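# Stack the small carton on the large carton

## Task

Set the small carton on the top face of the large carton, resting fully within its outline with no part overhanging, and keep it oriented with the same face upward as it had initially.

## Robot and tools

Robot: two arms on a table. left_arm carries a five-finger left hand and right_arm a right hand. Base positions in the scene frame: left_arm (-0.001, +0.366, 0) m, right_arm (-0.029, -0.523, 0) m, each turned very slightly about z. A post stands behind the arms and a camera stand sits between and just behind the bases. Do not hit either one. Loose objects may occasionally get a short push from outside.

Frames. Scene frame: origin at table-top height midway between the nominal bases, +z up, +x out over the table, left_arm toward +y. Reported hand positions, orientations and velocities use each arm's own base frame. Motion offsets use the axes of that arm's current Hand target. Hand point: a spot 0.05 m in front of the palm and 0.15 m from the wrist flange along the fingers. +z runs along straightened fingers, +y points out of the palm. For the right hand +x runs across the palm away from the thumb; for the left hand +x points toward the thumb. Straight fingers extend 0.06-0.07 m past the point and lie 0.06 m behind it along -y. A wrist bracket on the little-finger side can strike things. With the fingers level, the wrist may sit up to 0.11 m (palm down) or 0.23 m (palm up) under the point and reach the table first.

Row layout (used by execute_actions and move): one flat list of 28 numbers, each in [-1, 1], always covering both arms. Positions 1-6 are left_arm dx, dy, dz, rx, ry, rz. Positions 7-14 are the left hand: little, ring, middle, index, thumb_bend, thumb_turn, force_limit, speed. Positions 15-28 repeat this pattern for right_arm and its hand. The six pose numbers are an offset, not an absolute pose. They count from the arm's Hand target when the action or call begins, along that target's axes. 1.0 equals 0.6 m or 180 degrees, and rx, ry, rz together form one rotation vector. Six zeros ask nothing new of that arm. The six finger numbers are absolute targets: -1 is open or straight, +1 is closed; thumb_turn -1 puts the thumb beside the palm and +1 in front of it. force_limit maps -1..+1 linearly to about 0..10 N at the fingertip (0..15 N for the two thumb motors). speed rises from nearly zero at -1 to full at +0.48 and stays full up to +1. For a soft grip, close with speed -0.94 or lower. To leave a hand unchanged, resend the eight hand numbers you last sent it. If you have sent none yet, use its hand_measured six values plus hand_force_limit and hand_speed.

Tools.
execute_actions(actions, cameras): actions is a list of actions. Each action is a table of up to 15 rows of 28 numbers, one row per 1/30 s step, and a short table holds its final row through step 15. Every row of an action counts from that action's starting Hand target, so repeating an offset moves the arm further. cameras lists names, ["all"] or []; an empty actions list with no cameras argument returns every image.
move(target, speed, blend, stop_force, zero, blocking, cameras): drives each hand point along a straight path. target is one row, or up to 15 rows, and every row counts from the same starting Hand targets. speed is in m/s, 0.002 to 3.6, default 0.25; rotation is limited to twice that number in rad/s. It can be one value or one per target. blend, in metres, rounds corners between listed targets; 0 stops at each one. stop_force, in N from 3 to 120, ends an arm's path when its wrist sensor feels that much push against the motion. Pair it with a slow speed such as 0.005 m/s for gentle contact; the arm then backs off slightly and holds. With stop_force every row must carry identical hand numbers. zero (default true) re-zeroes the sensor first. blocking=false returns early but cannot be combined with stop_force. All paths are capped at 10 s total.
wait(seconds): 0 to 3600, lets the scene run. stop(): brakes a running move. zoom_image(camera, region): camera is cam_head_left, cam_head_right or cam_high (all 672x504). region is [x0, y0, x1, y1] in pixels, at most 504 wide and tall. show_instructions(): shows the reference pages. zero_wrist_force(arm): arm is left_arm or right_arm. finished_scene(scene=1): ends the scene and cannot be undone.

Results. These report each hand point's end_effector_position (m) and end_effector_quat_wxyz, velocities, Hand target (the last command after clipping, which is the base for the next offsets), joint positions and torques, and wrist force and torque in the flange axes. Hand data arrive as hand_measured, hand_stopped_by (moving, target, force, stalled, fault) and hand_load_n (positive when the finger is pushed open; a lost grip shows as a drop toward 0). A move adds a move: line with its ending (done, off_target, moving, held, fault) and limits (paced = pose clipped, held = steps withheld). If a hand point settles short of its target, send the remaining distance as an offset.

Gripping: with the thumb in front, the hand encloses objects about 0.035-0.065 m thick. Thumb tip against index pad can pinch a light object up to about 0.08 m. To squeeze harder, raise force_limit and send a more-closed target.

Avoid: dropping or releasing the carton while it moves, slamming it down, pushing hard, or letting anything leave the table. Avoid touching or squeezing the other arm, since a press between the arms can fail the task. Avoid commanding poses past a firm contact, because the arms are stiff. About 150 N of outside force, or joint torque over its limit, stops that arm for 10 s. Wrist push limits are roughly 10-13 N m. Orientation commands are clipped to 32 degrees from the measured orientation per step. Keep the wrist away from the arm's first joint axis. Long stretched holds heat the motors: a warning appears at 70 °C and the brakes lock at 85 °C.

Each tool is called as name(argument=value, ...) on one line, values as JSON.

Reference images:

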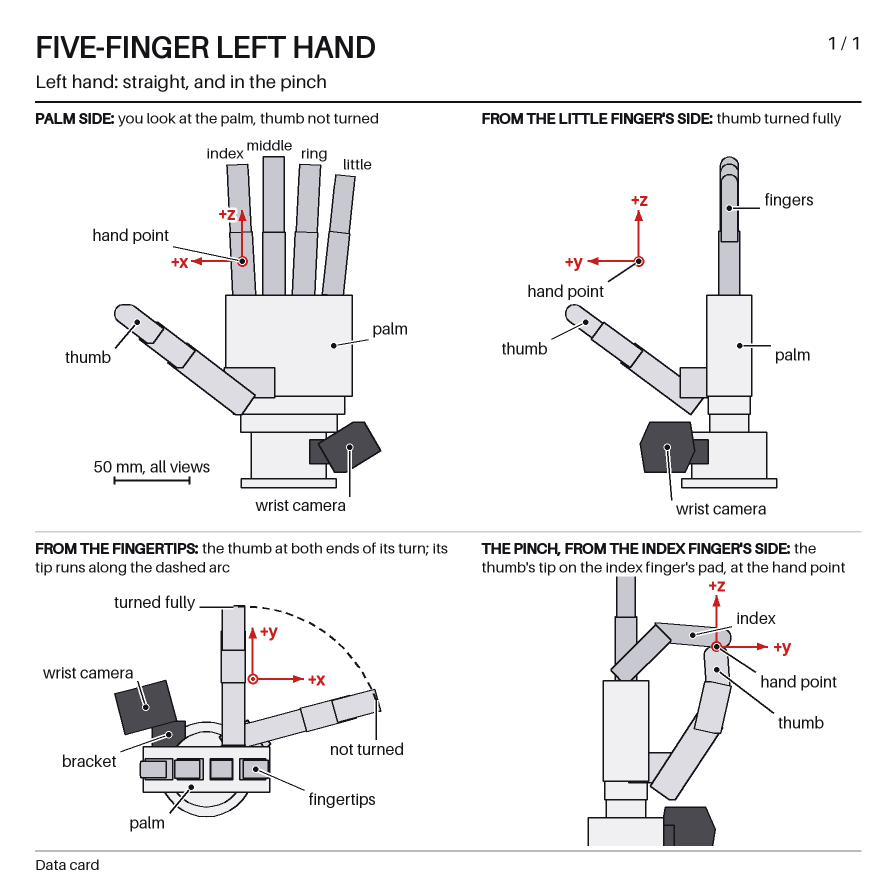

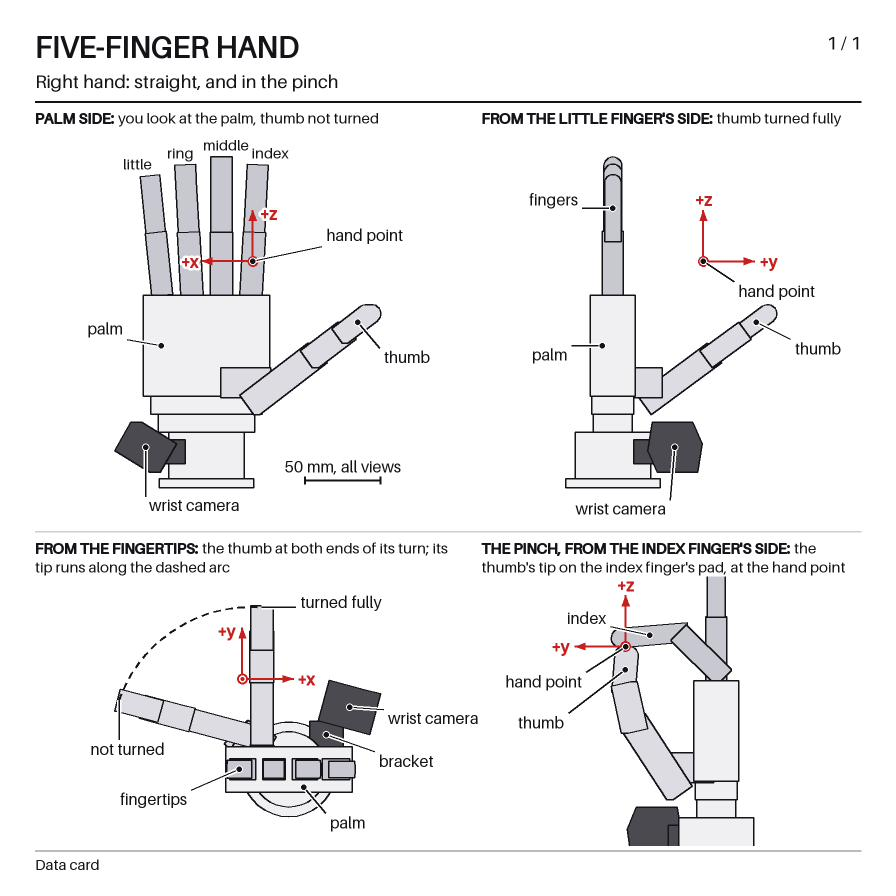

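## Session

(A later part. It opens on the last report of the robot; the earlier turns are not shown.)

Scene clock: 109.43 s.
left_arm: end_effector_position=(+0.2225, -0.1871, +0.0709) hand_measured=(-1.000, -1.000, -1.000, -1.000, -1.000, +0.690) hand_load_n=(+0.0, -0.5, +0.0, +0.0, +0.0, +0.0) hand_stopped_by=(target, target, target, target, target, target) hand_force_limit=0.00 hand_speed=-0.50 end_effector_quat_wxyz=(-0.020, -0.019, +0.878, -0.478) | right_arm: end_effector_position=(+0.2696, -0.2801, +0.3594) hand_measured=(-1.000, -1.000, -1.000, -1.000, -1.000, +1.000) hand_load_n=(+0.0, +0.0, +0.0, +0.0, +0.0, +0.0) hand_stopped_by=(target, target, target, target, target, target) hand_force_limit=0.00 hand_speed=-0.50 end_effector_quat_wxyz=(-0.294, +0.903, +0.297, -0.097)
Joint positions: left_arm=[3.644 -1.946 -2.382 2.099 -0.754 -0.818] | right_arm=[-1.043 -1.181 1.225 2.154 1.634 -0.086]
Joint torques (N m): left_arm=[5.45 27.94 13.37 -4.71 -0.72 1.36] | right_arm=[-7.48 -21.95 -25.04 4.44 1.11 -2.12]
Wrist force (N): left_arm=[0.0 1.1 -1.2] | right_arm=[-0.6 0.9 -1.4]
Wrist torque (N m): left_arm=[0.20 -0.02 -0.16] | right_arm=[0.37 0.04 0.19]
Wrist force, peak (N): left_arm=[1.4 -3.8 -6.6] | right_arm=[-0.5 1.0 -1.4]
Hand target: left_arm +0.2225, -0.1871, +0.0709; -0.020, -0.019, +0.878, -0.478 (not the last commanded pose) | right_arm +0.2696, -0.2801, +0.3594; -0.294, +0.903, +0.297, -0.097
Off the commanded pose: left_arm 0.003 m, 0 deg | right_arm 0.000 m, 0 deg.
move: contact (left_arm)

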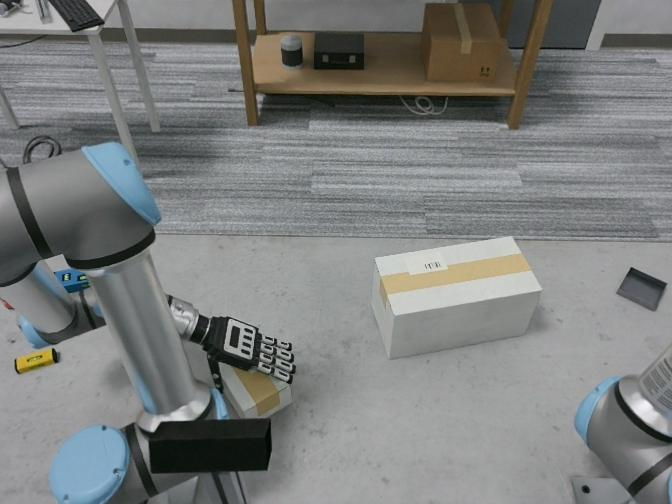

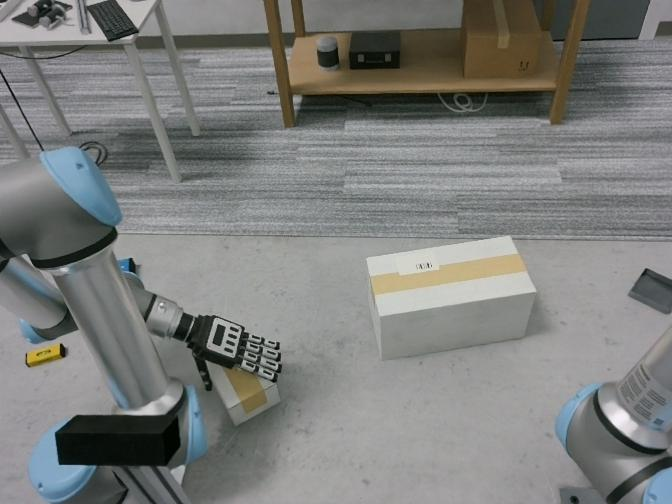

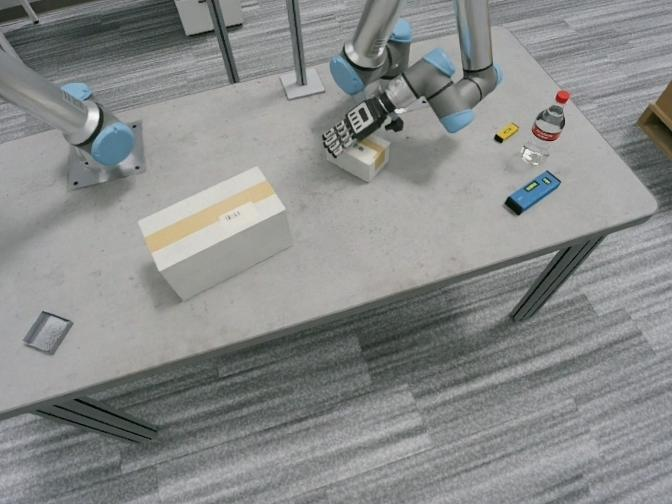

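move(target=[0.0002,-0.0028,-0.0018,0,0,0,0.2,0.2,-1,-1,-1,0.69,-0.4,-0.94,0,0,0,0,0,0,-1,-1,-1,-1,-1,1,0,-0.5], speed=0.02, cameras=["all"])

zoom_image(camera="cam_head_left", region=[190, 330, 310, 430])

zoom_image(camera="cam_head_right", region=[180, 320, 300, 430])

zoom_image(camera="cam_high", region=[310, 90, 410, 190])

Scene clock: 115.63 s.
left_arm: end_effector_position=(+0.2225, -0.1871, +0.0729) hand_measured=(-0.302, -0.594, -1.000, -1.000, -1.000, +0.690) hand_load_n=(+2.5, +0.0, +0.0, +0.0, +0.0, +0.5) hand_stopped_by=(force, force, target, target, target, target) hand_force_limit=-0.40 hand_speed=-0.94 end_effector_quat_wxyz=(-0.020, -0.019, +0.878, -0.478) | right_arm: end_effector_position=(+0.2696, -0.2801, +0.3594) hand_measured=(-1.000, -1.000, -1.000, -1.000, -1.000, +1.000) hand_load_n=(+0.0, +0.0, +0.0, +0.0, +0.0, +0.0) hand_stopped_by=(target, target, target, target, target, target) hand_force_limit=0.00 hand_speed=-0.50 end_effector_quat_wxyz=(-0.294, +0.903, +0.297, -0.097)
Joint positions: left_arm=[3.644 -1.94 -2.381 2.092 -0.755 -0.818] | right_arm=[-1.043 -1.181 1.225 2.154 1.634 -0.086]
Joint torques (N m): left_arm=[5.31 26.82 18.69 -0.95 -0.67 1.09] | right_arm=[-7.14 -22.26 -25.21 4.35 1.05 -2.13]
Wrist force (N): left_arm=[-0.6 -0.6 -0.9] | right_arm=[-0.7 0.9 -1.4]
Wrist torque (N m): left_arm=[0.20 0.03 -0.06] | right_arm=[0.38 0.05 0.19]
Wrist force, peak (N): left_arm=[-1.0 -2.9 -0.4] | right_arm=[-0.8 1.1 -1.4]
Hand target: left_arm +0.2225, -0.1871, +0.0729; -0.020, -0.019, +0.878, -0.478 | right_arm +0.2696, -0.2801, +0.3594; -0.294, +0.903, +0.297, -0.097
Off the commanded pose: left_arm 0.000 m, 0 deg | right_arm 0.000 m, 0 deg.
move: done

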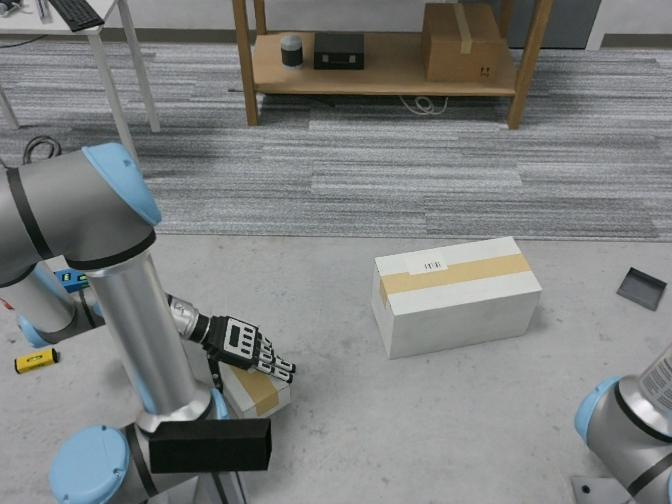

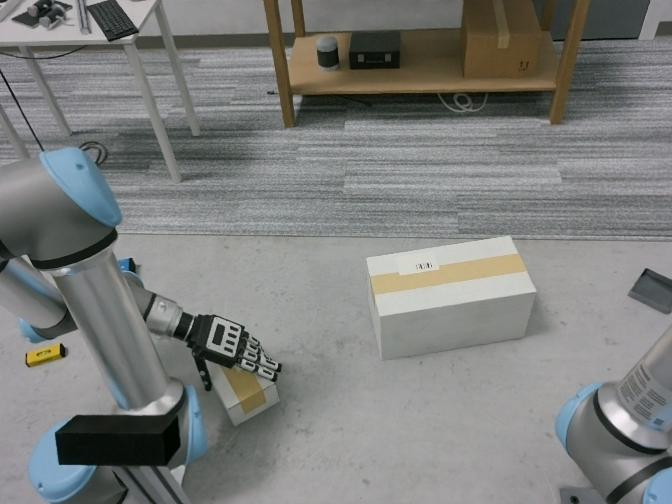

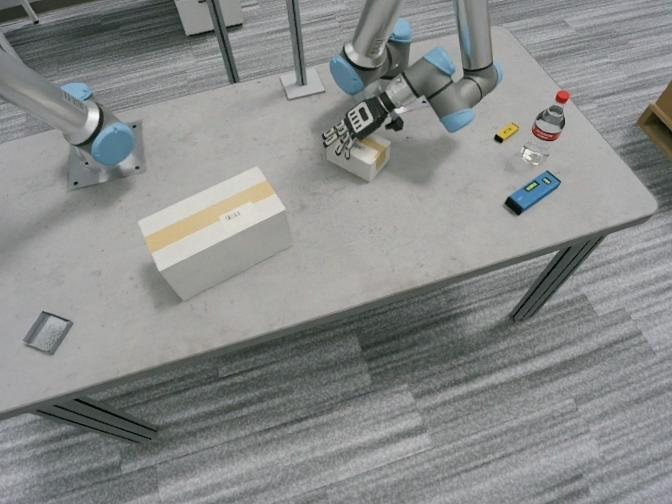

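Scaled by 4.200 from the camera's image (finer frame: 960x720).

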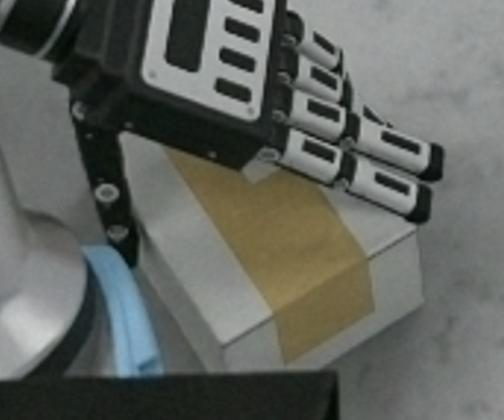

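Scaled by 4.200 from the camera's image (finer frame: 960x720).

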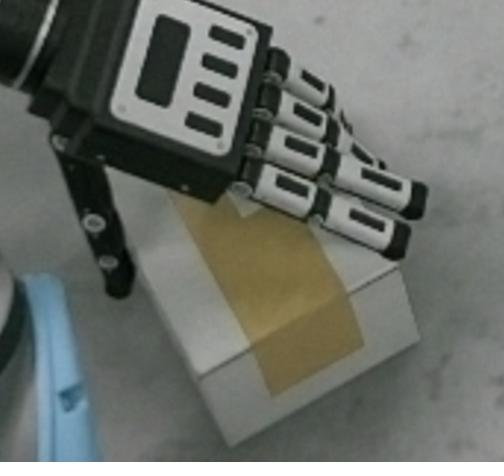

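Scaled by 5.040 from the camera's image (finer frame: 960x720).

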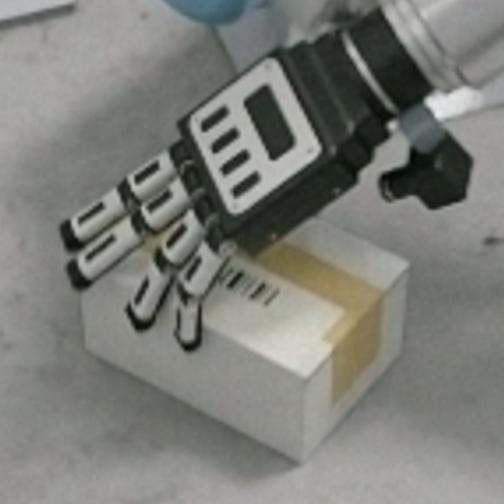

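move(target=[0,0,0,0,0,0,0.21,0.21,-1,-1,-1,0.69,0.0,-0.94,0,0,0,0,0,0,-1,-1,-1,-1,-1,1,0,-0.5], speed=0.02, cameras=["all"])

zoom_image(camera="cam_head_left", region=[190, 330, 310, 430])

zoom_image(camera="cam_high", region=[310, 90, 410, 190])

Scene clock: 117.07 s.
left_arm: end_effector_position=(+0.2225, -0.1871, +0.0729) hand_measured=(-0.280, -0.534, -1.000, -1.000, -1.000, +0.690) hand_load_n=(+3.5, +6.0, +0.0, +0.0, +0.5, +2.0) hand_stopped_by=(force, force, target, target, target, target) hand_force_limit=0.00 hand_speed=-0.94 end_effector_quat_wxyz=(-0.020, -0.019, +0.878, -0.478) | right_arm: end_effector_position=(+0.2696, -0.2801, +0.3594) hand_measured=(-1.000, -1.000, -1.000, -1.000, -1.000, +1.000) hand_load_n=(+0.0, +0.0, +0.0, +0.0, +0.0, +0.0) hand_stopped_by=(target, target, target, target, target, target) hand_force_limit=0.00 hand_speed=-0.50 end_effector_quat_wxyz=(-0.294, +0.903, +0.297, -0.097)
Joint positions: left_arm=[3.644 -1.94 -2.381 2.092 -0.755 -0.818] | right_arm=[-1.043 -1.181 1.225 2.154 1.634 -0.086]
Joint torques (N m): left_arm=[5.58 25.84 18.58 -0.87 -0.61 1.07] | right_arm=[-6.68 -22.32 -24.44 4.41 1.08 -2.2]
Wrist force (N): left_arm=[-1.3 -4.5 -1.0] | right_arm=[-1.0 0.8 -1.3]
Wrist torque (N m): left_arm=[0.19 0.07 0.11] | right_arm=[0.35 0.10 0.16]
Wrist force, peak (N): left_arm=[-1.4 -5.5 -1.0] | right_arm=[-1.0 0.8 -1.3]
Hand target: left_arm +0.2225, -0.1871, +0.0729; -0.020, -0.019, +0.878, -0.478 | right_arm +0.2696, -0.2801, +0.3594; -0.294, +0.903, +0.297, -0.097
Off the commanded pose: left_arm 0.000 m, 0 deg | right_arm 0.000 m, 0 deg.
move: done

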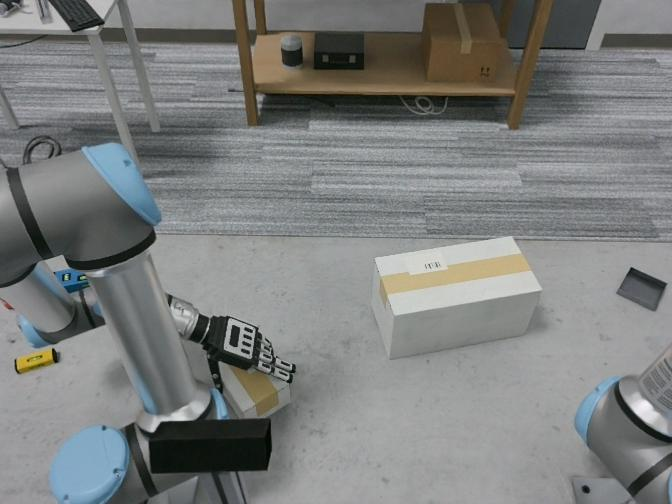

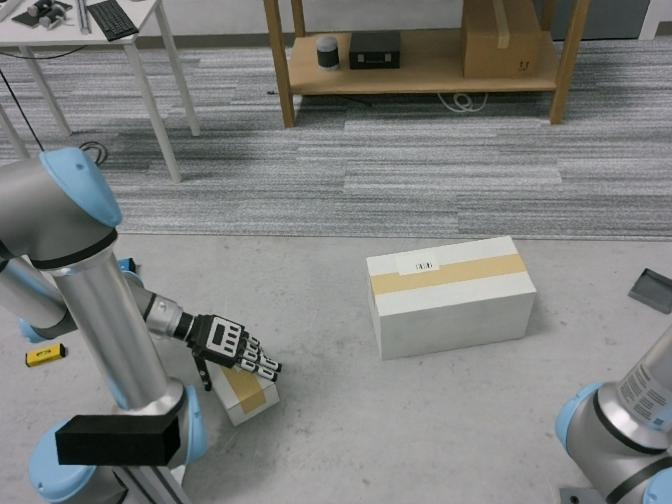

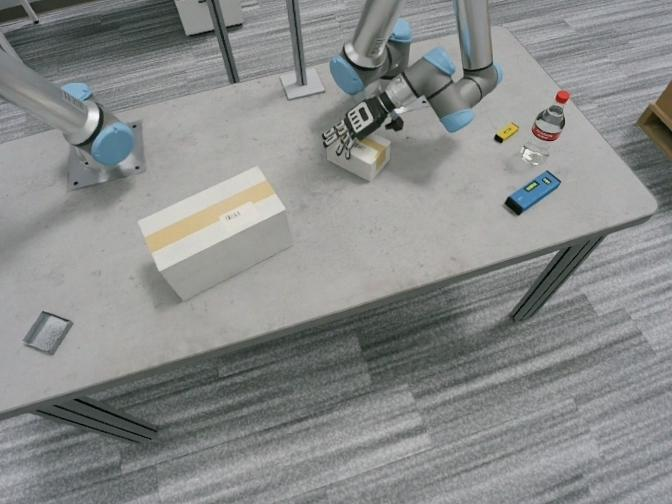

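Scaled by 4.200 from the camera's image (finer frame: 960x720).

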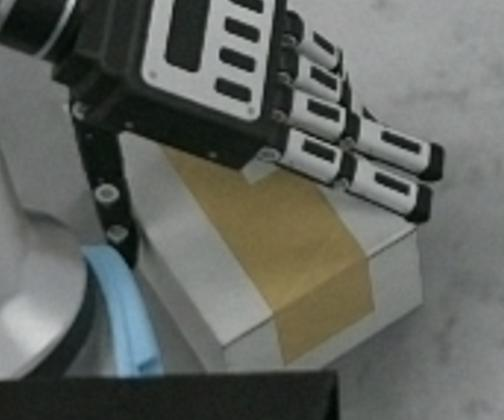

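Scaled by 5.040 from the camera's image (finer frame: 960x720).

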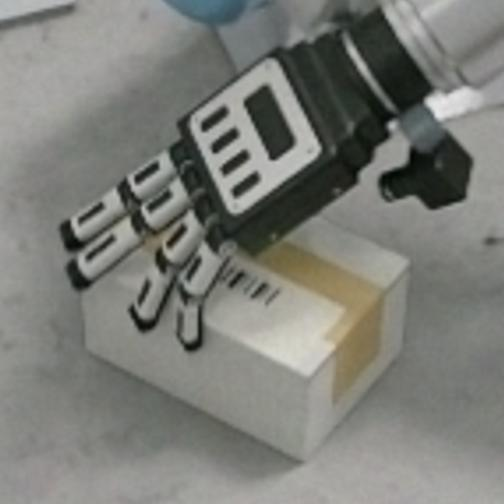

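move(target=[0.0004,-0.0056,-0.0036,0,0,0,0.21,0.21,-1,-1,-1,0.69,0.0,-0.94,0,0,0,0,0,0,-1,-1,-1,-1,-1,1,0,-0.5], speed=0.01, cameras=["all"])

zoom_image(camera="cam_head_left", region=[190, 330, 310, 430])

zoom_image(camera="cam_high", region=[310, 90, 410, 190])

Scene clock: 118.40 s.
left_arm: end_effector_position=(+0.2224, -0.1871, +0.0768) hand_measured=(-0.280, -0.534, -1.000, -1.000, -1.000, +0.690) hand_load_n=(+2.0, +1.0, +0.0, +0.0, +0.5, +3.0) hand_stopped_by=(force, force, target, target, target, target) hand_force_limit=0.00 hand_speed=-0.94 end_effector_quat_wxyz=(-0.020, -0.019, +0.878, -0.478) | right_arm: end_effector_position=(+0.2696, -0.2801, +0.3594) hand_measured=(-1.000, -1.000, -1.000, -1.000, -1.000, +1.000) hand_load_n=(+0.0, +0.0, +0.0, +0.0, +0.0, +0.0) hand_stopped_by=(target, target, target, target, target, target) hand_force_limit=0.00 hand_speed=-0.50 end_effector_quat_wxyz=(-0.294, +0.903, +0.297, -0.097)
Joint positions: left_arm=[3.644 -1.928 -2.38 2.079 -0.755 -0.818] | right_arm=[-1.043 -1.181 1.225 2.154 1.634 -0.086]
Joint torques (N m): left_arm=[5.19 29.43 18.97 -4.99 0.36 1.36] | right_arm=[-6.79 -22.33 -24.41 4.33 1.08 -2.19]
Wrist force (N): left_arm=[-0.5 3.8 0.3] | right_arm=[-0.5 0.5 -1.2]
Wrist torque (N m): left_arm=[0.38 0.03 -0.30] | right_arm=[0.30 0.02 0.18]
Wrist force, peak (N): left_arm=[-0.3 6.1 1.5] | right_arm=[-0.8 0.5 -1.6]
Hand target: left_arm +0.2224, -0.1871, +0.0769; -0.020, -0.019, +0.878, -0.478 | right_arm +0.2696, -0.2801, +0.3594; -0.294, +0.903, +0.297, -0.097
Off the commanded pose: left_arm 0.000 m, 0 deg | right_arm 0.000 m, 0 deg.
move: done

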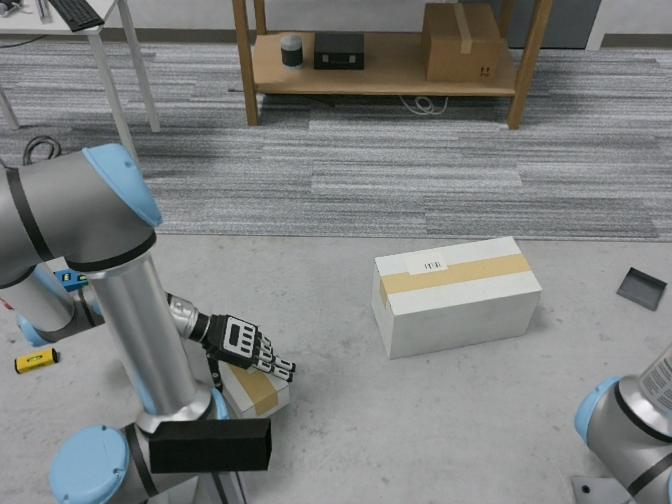

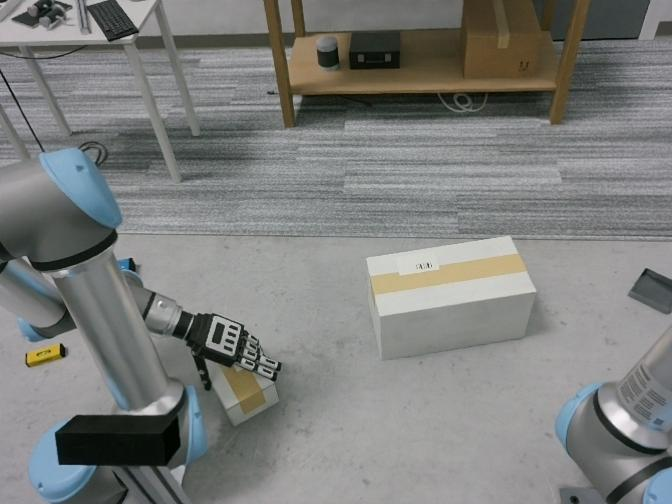

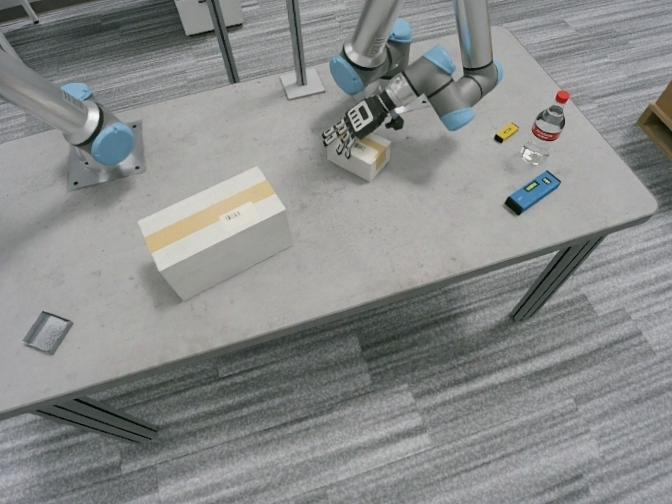

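Scaled by 4.200 from the camera's image (finer frame: 960x720).

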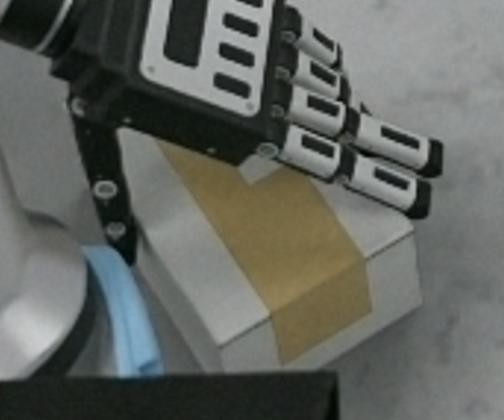

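Scaled by 5.040 from the camera's image (finer frame: 960x720).

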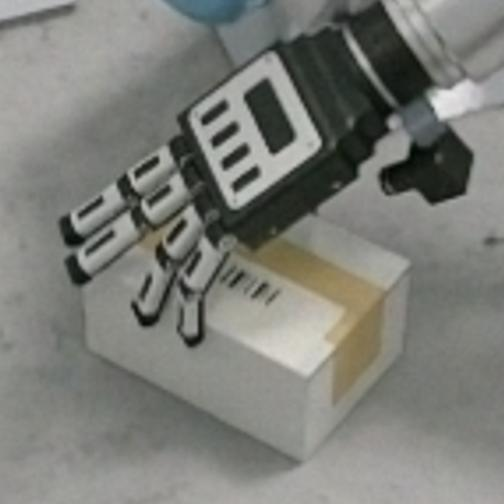

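move(target=[[0,0,0,0,0,0,-0.45,-0.7,-1,-1,-1,0.69,0.0,-0.7,0,0,0,0,0,0,-1,-1,-1,-1,-1,1,0,-0.5],[-0.0004,0.006,0.0039,0,0,0,-0.45,-0.7,-1,-1,-1,0.69,0.0,-0.7,0,0,0,0,0,0,-1,-1,-1,-1,-1,1,0,-0.5]], speed=0.02, cameras=["all"])

zoom_image(camera="cam_head_left", region=[190, 330, 310, 430])

zoom_image(camera="cam_high", region=[310, 90, 410, 190])

Scene clock: 124.10 s.
left_arm: end_effector_position=(+0.2225, -0.1871, +0.0727) hand_measured=(-0.450, -0.700, -1.000, -1.000, -1.000, +0.690) hand_load_n=(+0.0, -0.5, +0.0, +0.0, +0.0, +1.0) hand_stopped_by=(target, target, target, target, target, target) hand_force_limit=0.00 hand_speed=-0.70 end_effector_quat_wxyz=(-0.020, -0.019, +0.878, -0.478) | right_arm: end_effector_position=(+0.2696, -0.2801, +0.3594) hand_measured=(-1.000, -1.000, -1.000, -1.000, -1.000, +1.000) hand_load_n=(+0.0, +0.0, +0.0, +0.0, +0.0, +0.0) hand_stopped_by=(target, target, target, target, target, target) hand_force_limit=0.00 hand_speed=-0.50 end_effector_quat_wxyz=(-0.294, +0.903, +0.297, -0.097)
Joint positions: left_arm=[3.644 -1.941 -2.381 2.093 -0.755 -0.818] | right_arm=[-1.043 -1.181 1.225 2.154 1.634 -0.086]
Joint torques (N m): left_arm=[-4.44 13.71 -8.07 -0.49 1.26 -0.28] | right_arm=[-6.81 -22.44 -24.47 4.31 0.92 -2.18]
Wrist force (N): left_arm=[1.0 2.3 -2.5] | right_arm=[-0.6 0.8 -1.2]
Wrist torque (N m): left_arm=[0.29 -0.08 -0.22] | right_arm=[0.36 0.04 0.19]
Wrist force, peak (N): left_arm=[0.3 5.7 0.9] | right_arm=[-0.6 1.0 -1.6]
Hand target: left_arm +0.2224, -0.1872, +0.0726; -0.020, -0.019, +0.878, -0.478 | right_arm +0.2696, -0.2801, +0.3594; -0.294, +0.903, +0.297, -0.097
Off the commanded pose: left_arm 0.000 m, 0 deg | right_arm 0.000 m, 0 deg.
move: done

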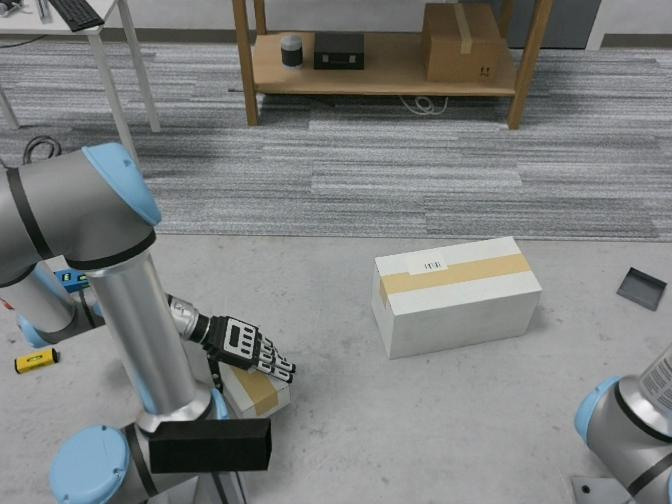

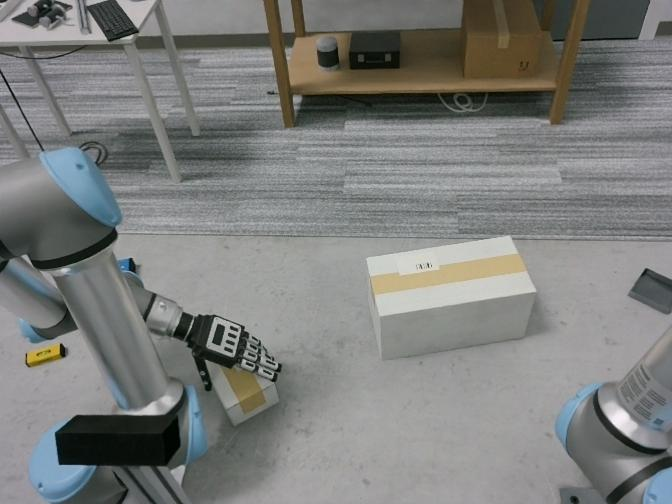

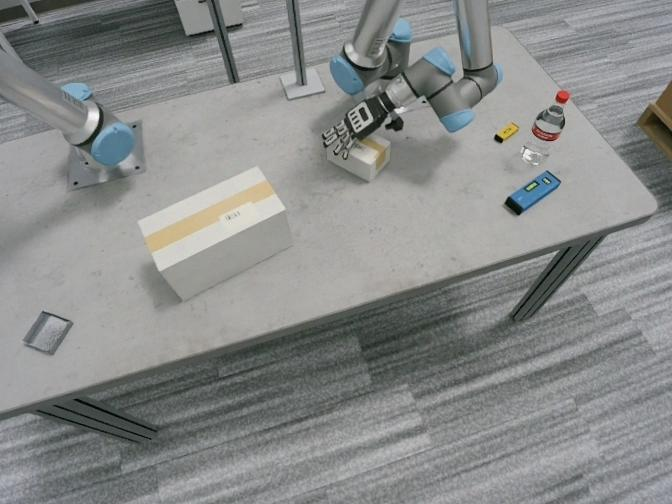

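Scaled by 4.200 from the camera's image (finer frame: 960x720).

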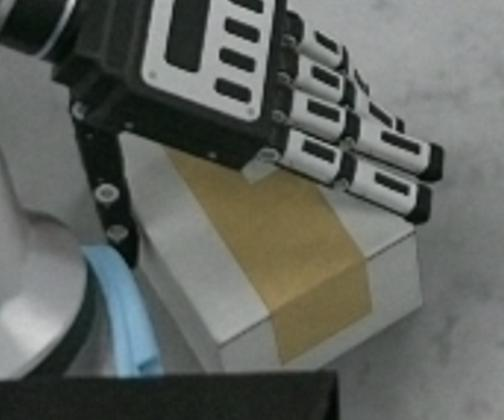

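Scaled by 5.040 from the camera's image (finer frame: 960x720).

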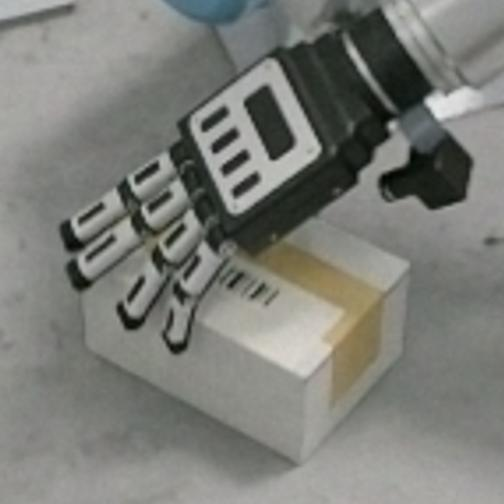

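move(target=[0,0,0,0,0,0,0.22,0.22,-1,-1,-1,0.69,0.9,-0.94,0,0,0,0,0,0,-1,-1,-1,-1,-1,1,0,-0.5], speed=0.02, cameras=["all"])

zoom_image(camera="cam_head_left", region=[190, 330, 310, 430])

zoom_image(camera="cam_high", region=[310, 90, 410, 190])

Scene clock: 126.03 s.
left_arm: end_effector_position=(+0.2225, -0.1872, +0.0726) hand_measured=(-0.216, -0.488, -1.000, -1.000, -1.000, +0.690) hand_load_n=(+9.0, +9.5, +0.0, +0.0, +1.0, +6.5) hand_stopped_by=(force, force, target, target, target, target) hand_force_limit=0.90 hand_speed=-0.94 end_effector_quat_wxyz=(-0.020, -0.019, +0.878, -0.478) | right_arm: end_effector_position=(+0.2696, -0.2801, +0.3594) hand_measured=(-1.000, -1.000, -1.000, -1.000, -1.000, +1.000) hand_load_n=(+0.0, +0.0, +0.0, +0.0, +0.0, +0.0) hand_stopped_by=(target, target, target, target, target, target) hand_force_limit=0.00 hand_speed=-0.50 end_effector_quat_wxyz=(-0.294, +0.903, +0.297, -0.097)
Joint positions: left_arm=[3.644 -1.941 -2.381 2.093 -0.754 -0.818] | right_arm=[-1.043 -1.181 1.225 2.154 1.634 -0.086]
Joint torques (N m): left_arm=[-6.19 13.93 -5.56 -0.46 -1.14 -1.04] | right_arm=[-6.56 -22.39 -24.26 4.32 0.98 -2.23]
Wrist force (N): left_arm=[-1.4 -10.1 -4.3] | right_arm=[-0.5 0.8 -1.2]
Wrist torque (N m): left_arm=[0.21 -0.07 0.35] | right_arm=[0.35 0.02 0.19]
Wrist force, peak (N): left_arm=[-1.4 -10.1 -4.3] | right_arm=[-0.5 0.9 -1.6]
Hand target: left_arm +0.2224, -0.1872, +0.0726; -0.020, -0.019, +0.878, -0.478 | right_arm +0.2696, -0.2801, +0.3594; -0.294, +0.903, +0.297, -0.097
Off the commanded pose: left_arm 0.000 m, 0 deg | right_arm 0.000 m, 0 deg.
move: done

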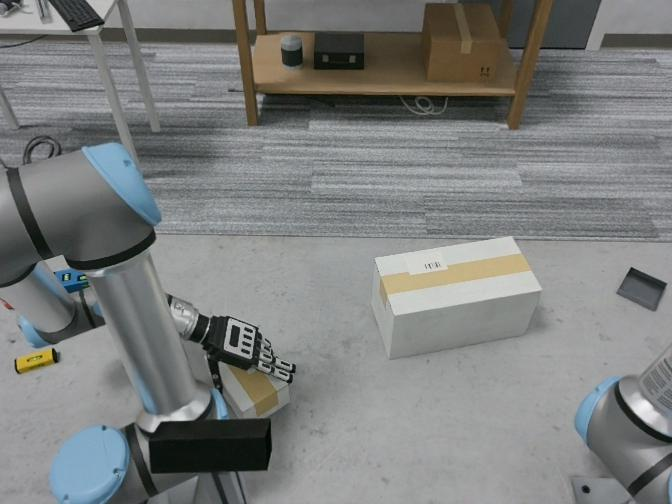

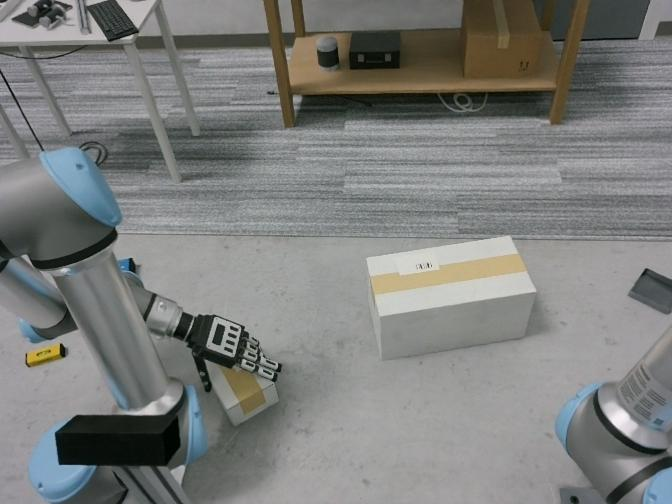

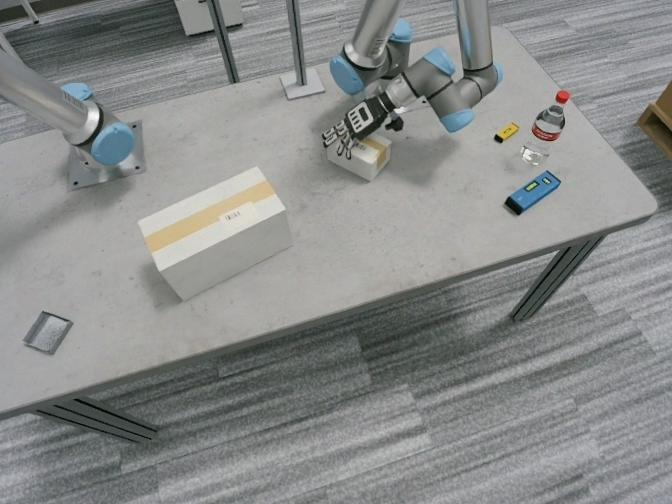

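Scaled by 4.200 from the camera's image (finer frame: 960x720).

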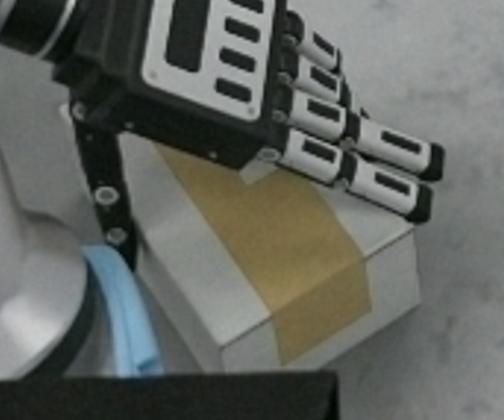

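Scaled by 5.040 from the camera's image (finer frame: 960x720).

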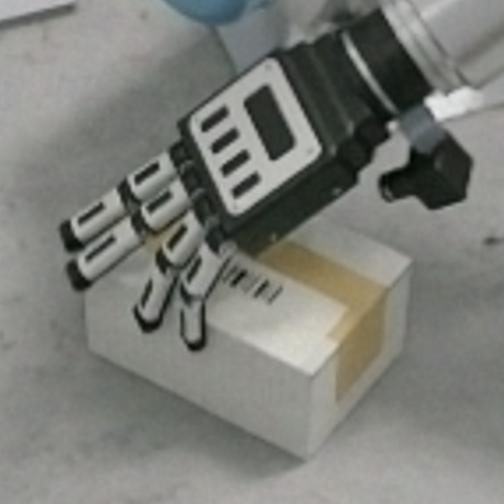

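move(target=[0.0004,-0.0056,-0.0036,0,0,0,0.22,0.22,-1,-1,-1,0.69,0.9,-0.94,0,0,0,0,0,0,-1,-1,-1,-1,-1,1,0,-0.5], speed=0.01, cameras=["all"])

zoom_image(camera="cam_head_left", region=[190, 330, 310, 430])

zoom_image(camera="cam_high", region=[310, 90, 410, 190])

Scene clock: 127.60 s.
left_arm: end_effector_position=(+0.2224, -0.1872, +0.0765) hand_measured=(-0.216, -0.488, -1.000, -1.000, -1.000, +0.690) hand_load_n=(+7.5, +7.5, +0.0, +0.0, +1.0, +8.5) hand_stopped_by=(force, force, target, target, target, target) hand_force_limit=0.90 hand_speed=-0.94 end_effector_quat_wxyz=(-0.020, -0.019, +0.878, -0.478) | right_arm: end_effector_position=(+0.2696, -0.2801, +0.3594) hand_measured=(-1.000, -1.000, -1.000, -1.000, -1.000, +1.000) hand_load_n=(+0.0, +0.0, +0.0, +0.0, +0.0, +0.0) hand_stopped_by=(target, target, target, target, target, target) hand_force_limit=0.00 hand_speed=-0.50 end_effector_quat_wxyz=(-0.294, +0.903, +0.297, -0.097)
Joint positions: left_arm=[3.644 -1.929 -2.38 2.08 -0.755 -0.818] | right_arm=[-1.043 -1.181 1.225 2.154 1.634 -0.086]
Joint torques (N m): left_arm=[-3.82 31.3 19.24 -5.67 3.11 -0.57] | right_arm=[-7.21 -22.7 -24.76 4.25 1.02 -2.24]
Wrist force (N): left_arm=[-0.2 7.5 1.9] | right_arm=[-0.5 0.8 -1.4]
Wrist torque (N m): left_arm=[0.56 0.04 -0.34] | right_arm=[0.37 0.02 0.20]
Wrist force, peak (N): left_arm=[-1.0 -10.1 -4.3] | right_arm=[-0.5 0.8 -1.6]
Hand target: left_arm +0.2224, -0.1872, +0.0766; -0.020, -0.019, +0.878, -0.478 | right_arm +0.2696, -0.2801, +0.3594; -0.294, +0.903, +0.297, -0.097
Off the commanded pose: left_arm 0.000 m, 0 deg | right_arm 0.000 m, 0 deg.
move: done

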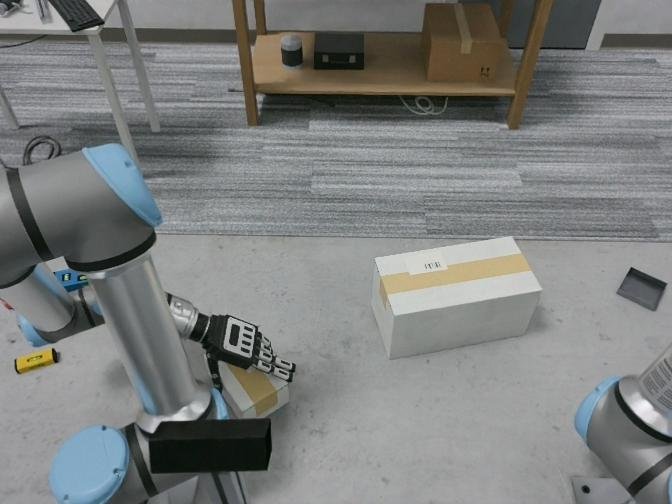

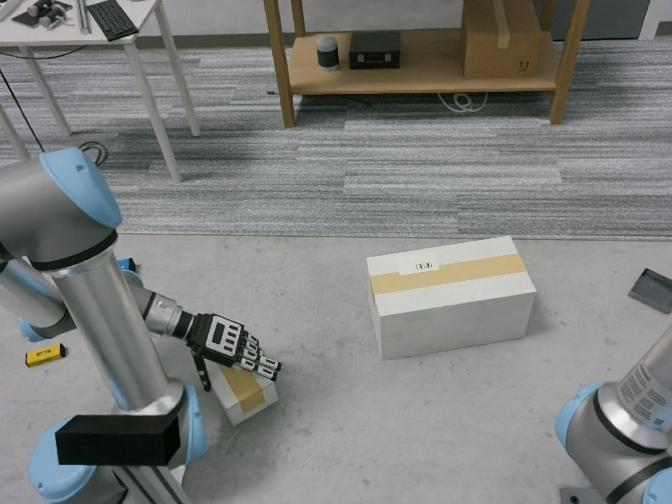

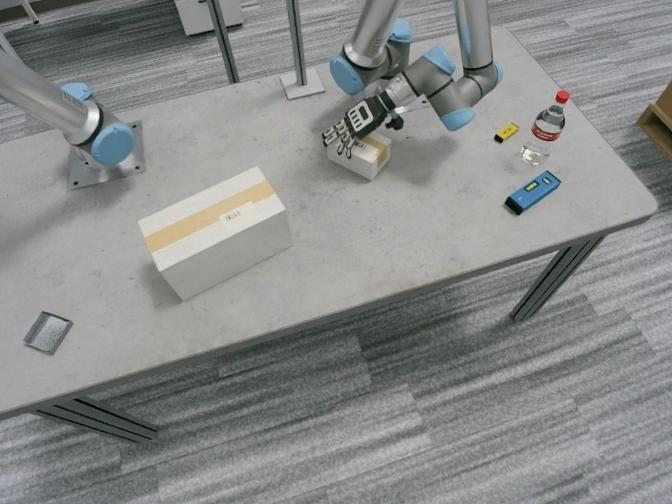

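Scaled by 4.200 from the camera's image (finer frame: 960x720).

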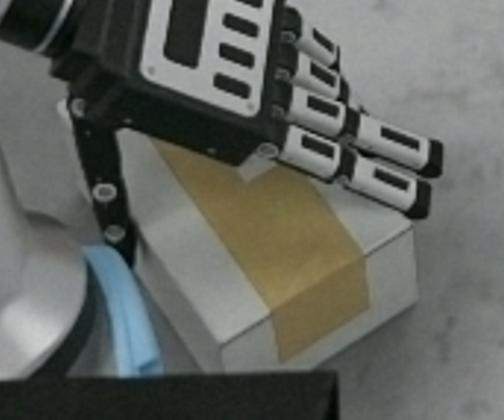

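Scaled by 5.040 from the camera's image (finer frame: 960x720).

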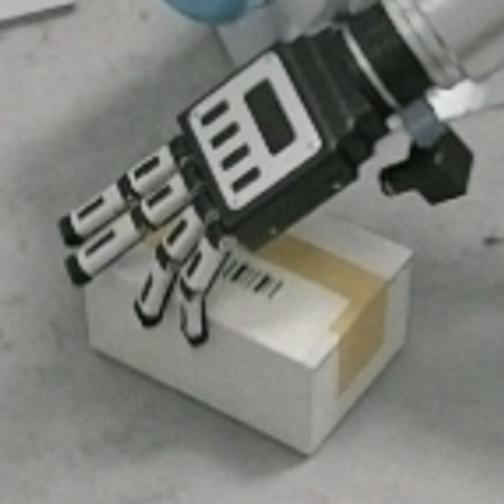

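move(target=[0.0004,-0.007,-0.0045,0,0,0,0.22,0.22,-1,-1,-1,0.69,0.9,-0.94,0,0,0,0,0,0,-1,-1,-1,-1,-1,1,0,-0.5], speed=0.01, cameras=["all"])

zoom_image(camera="cam_head_left", region=[190, 330, 310, 430])

zoom_image(camera="cam_high", region=[310, 90, 410, 190])

Scene clock: 128.90 s.
left_arm: end_effector_position=(+0.2224, -0.1872, +0.0815) hand_measured=(-0.216, -0.488, -1.000, -1.000, -1.000, +0.690) hand_load_n=(+7.5, +7.5, +0.0, +0.0, +0.5, +9.0) hand_stopped_by=(force, force, target, target, target, target) hand_force_limit=0.90 hand_speed=-0.94 end_effector_quat_wxyz=(-0.020, -0.019, +0.878, -0.478) | right_arm: end_effector_position=(+0.2696, -0.2801, +0.3594) hand_measured=(-1.000, -1.000, -1.000, -1.000, -1.000, +1.000) hand_load_n=(+0.0, +0.0, +0.0, +0.0, +0.0, +0.0) hand_stopped_by=(target, target, target, target, target, target) hand_force_limit=0.00 hand_speed=-0.50 end_effector_quat_wxyz=(-0.294, +0.903, +0.297, -0.097)
Joint positions: left_arm=[3.644 -1.913 -2.378 2.062 -0.754 -0.818] | right_arm=[-1.043 -1.181 1.225 2.154 1.634 -0.086]
Joint torques (N m): left_arm=[-6.32 28.56 19.23 -5.93 2.84 -1.38] | right_arm=[-6.07 -22.4 -24.52 4.31 0.97 -2.21]
Wrist force (N): left_arm=[-0.4 7.7 2.0] | right_arm=[-0.6 0.9 -1.5]
Wrist torque (N m): left_arm=[0.60 0.08 -0.36] | right_arm=[0.39 0.04 0.19]
Wrist force, peak (N): left_arm=[-0.3 8.0 2.2] | right_arm=[-0.6 0.9 -1.5]
Hand target: left_arm +0.2224, -0.1872, +0.0816; -0.020, -0.019, +0.878, -0.478 | right_arm +0.2696, -0.2801, +0.3594; -0.294, +0.903, +0.297, -0.097
Off the commanded pose: left_arm 0.000 m, 0 deg | right_arm 0.000 m, 0 deg.
move: done

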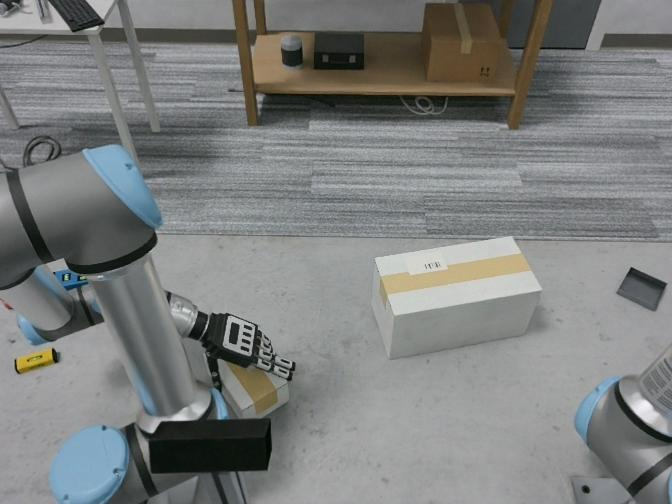

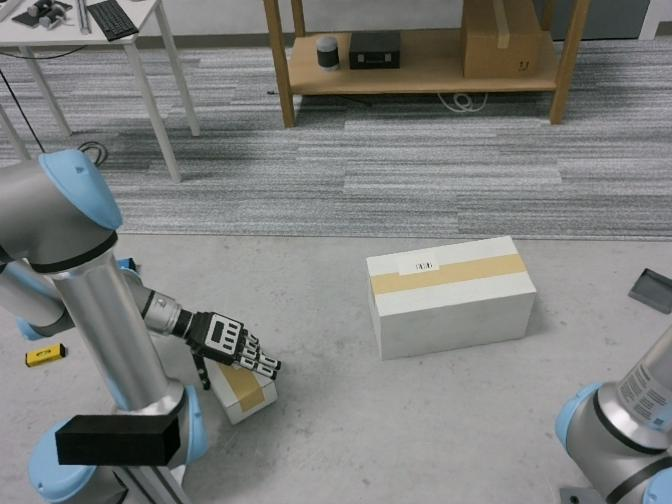

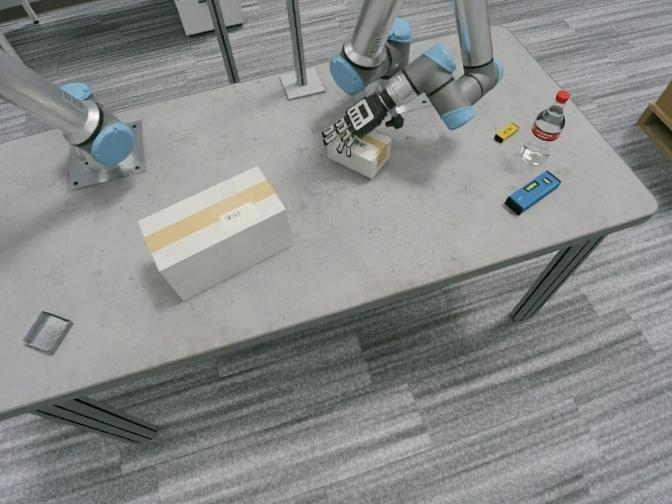

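Scaled by 4.200 from the camera's image (finer frame: 960x720).

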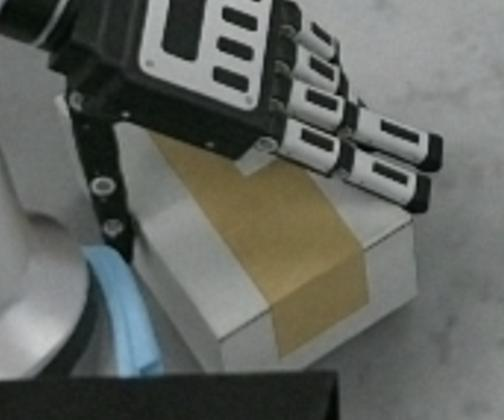

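Scaled by 5.040 from the camera's image (finer frame: 960x720).

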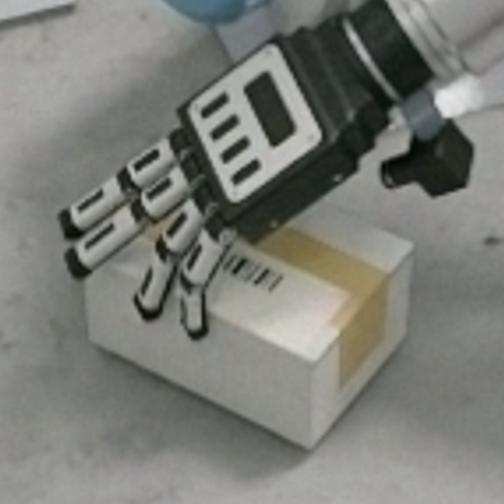

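move(target=[0,0,0,0,0,0,0.23,0.23,-1,-1,-1,0.69,1.0,-0.94,0,0,0,0,0,0,-1,-1,-1,-1,-1,1,0,-0.5], speed=0.02, cameras=[])

Scene clock: 132.30 s.
left_arm: end_effector_position=(+0.2224, -0.1872, +0.0816) hand_measured=(-0.180, -0.464, -1.000, -1.000, -1.000, +0.690) hand_load_n=(+10.0, +9.5, +0.0, +0.0, +1.5, +11.5) hand_stopped_by=(force, force, target, target, target, target) hand_force_limit=1.00 hand_speed=-0.94 end_effector_quat_wxyz=(-0.020, -0.019, +0.878, -0.478) | right_arm: end_effector_position=(+0.2696, -0.2801, +0.3594) hand_measured=(-1.000, -1.000, -1.000, -1.000, -1.000, +1.000) hand_load_n=(+0.0, +0.0, +0.0, +0.0, +0.0, +0.0) hand_stopped_by=(target, target, target, target, target, target) hand_force_limit=0.00 hand_speed=-0.50 end_effector_quat_wxyz=(-0.294, +0.903, +0.297, -0.097)
Joint positions: left_arm=[3.644 -1.913 -2.378 2.062 -0.754 -0.818] | right_arm=[-1.043 -1.181 1.225 2.154 1.634 -0.086]
Joint torques (N m): left_arm=[-6.72 27.97 19.31 -5.41 0.22 -1.12] | right_arm=[-5.92 -22.56 -24.44 4.27 0.9 -2.16]
Wrist force (N): left_arm=[-0.5 7.3 1.8] | right_arm=[-0.5 0.7 -1.2]
Wrist torque (N m): left_arm=[0.53 0.10 -0.35] | right_arm=[0.35 0.02 0.19]
Wrist force, peak (N): left_arm=[-0.1 7.9 2.0] | right_arm=[-0.3 0.9 -1.7]
Hand target: left_arm +0.2224, -0.1872, +0.0816; -0.020, -0.019, +0.878, -0.478 | right_arm +0.2696, -0.2801, +0.3594; -0.294, +0.903, +0.297, -0.097
Off the commanded pose: left_arm 0.000 m, 0 deg | right_arm 0.000 m, 0 deg.
move: done


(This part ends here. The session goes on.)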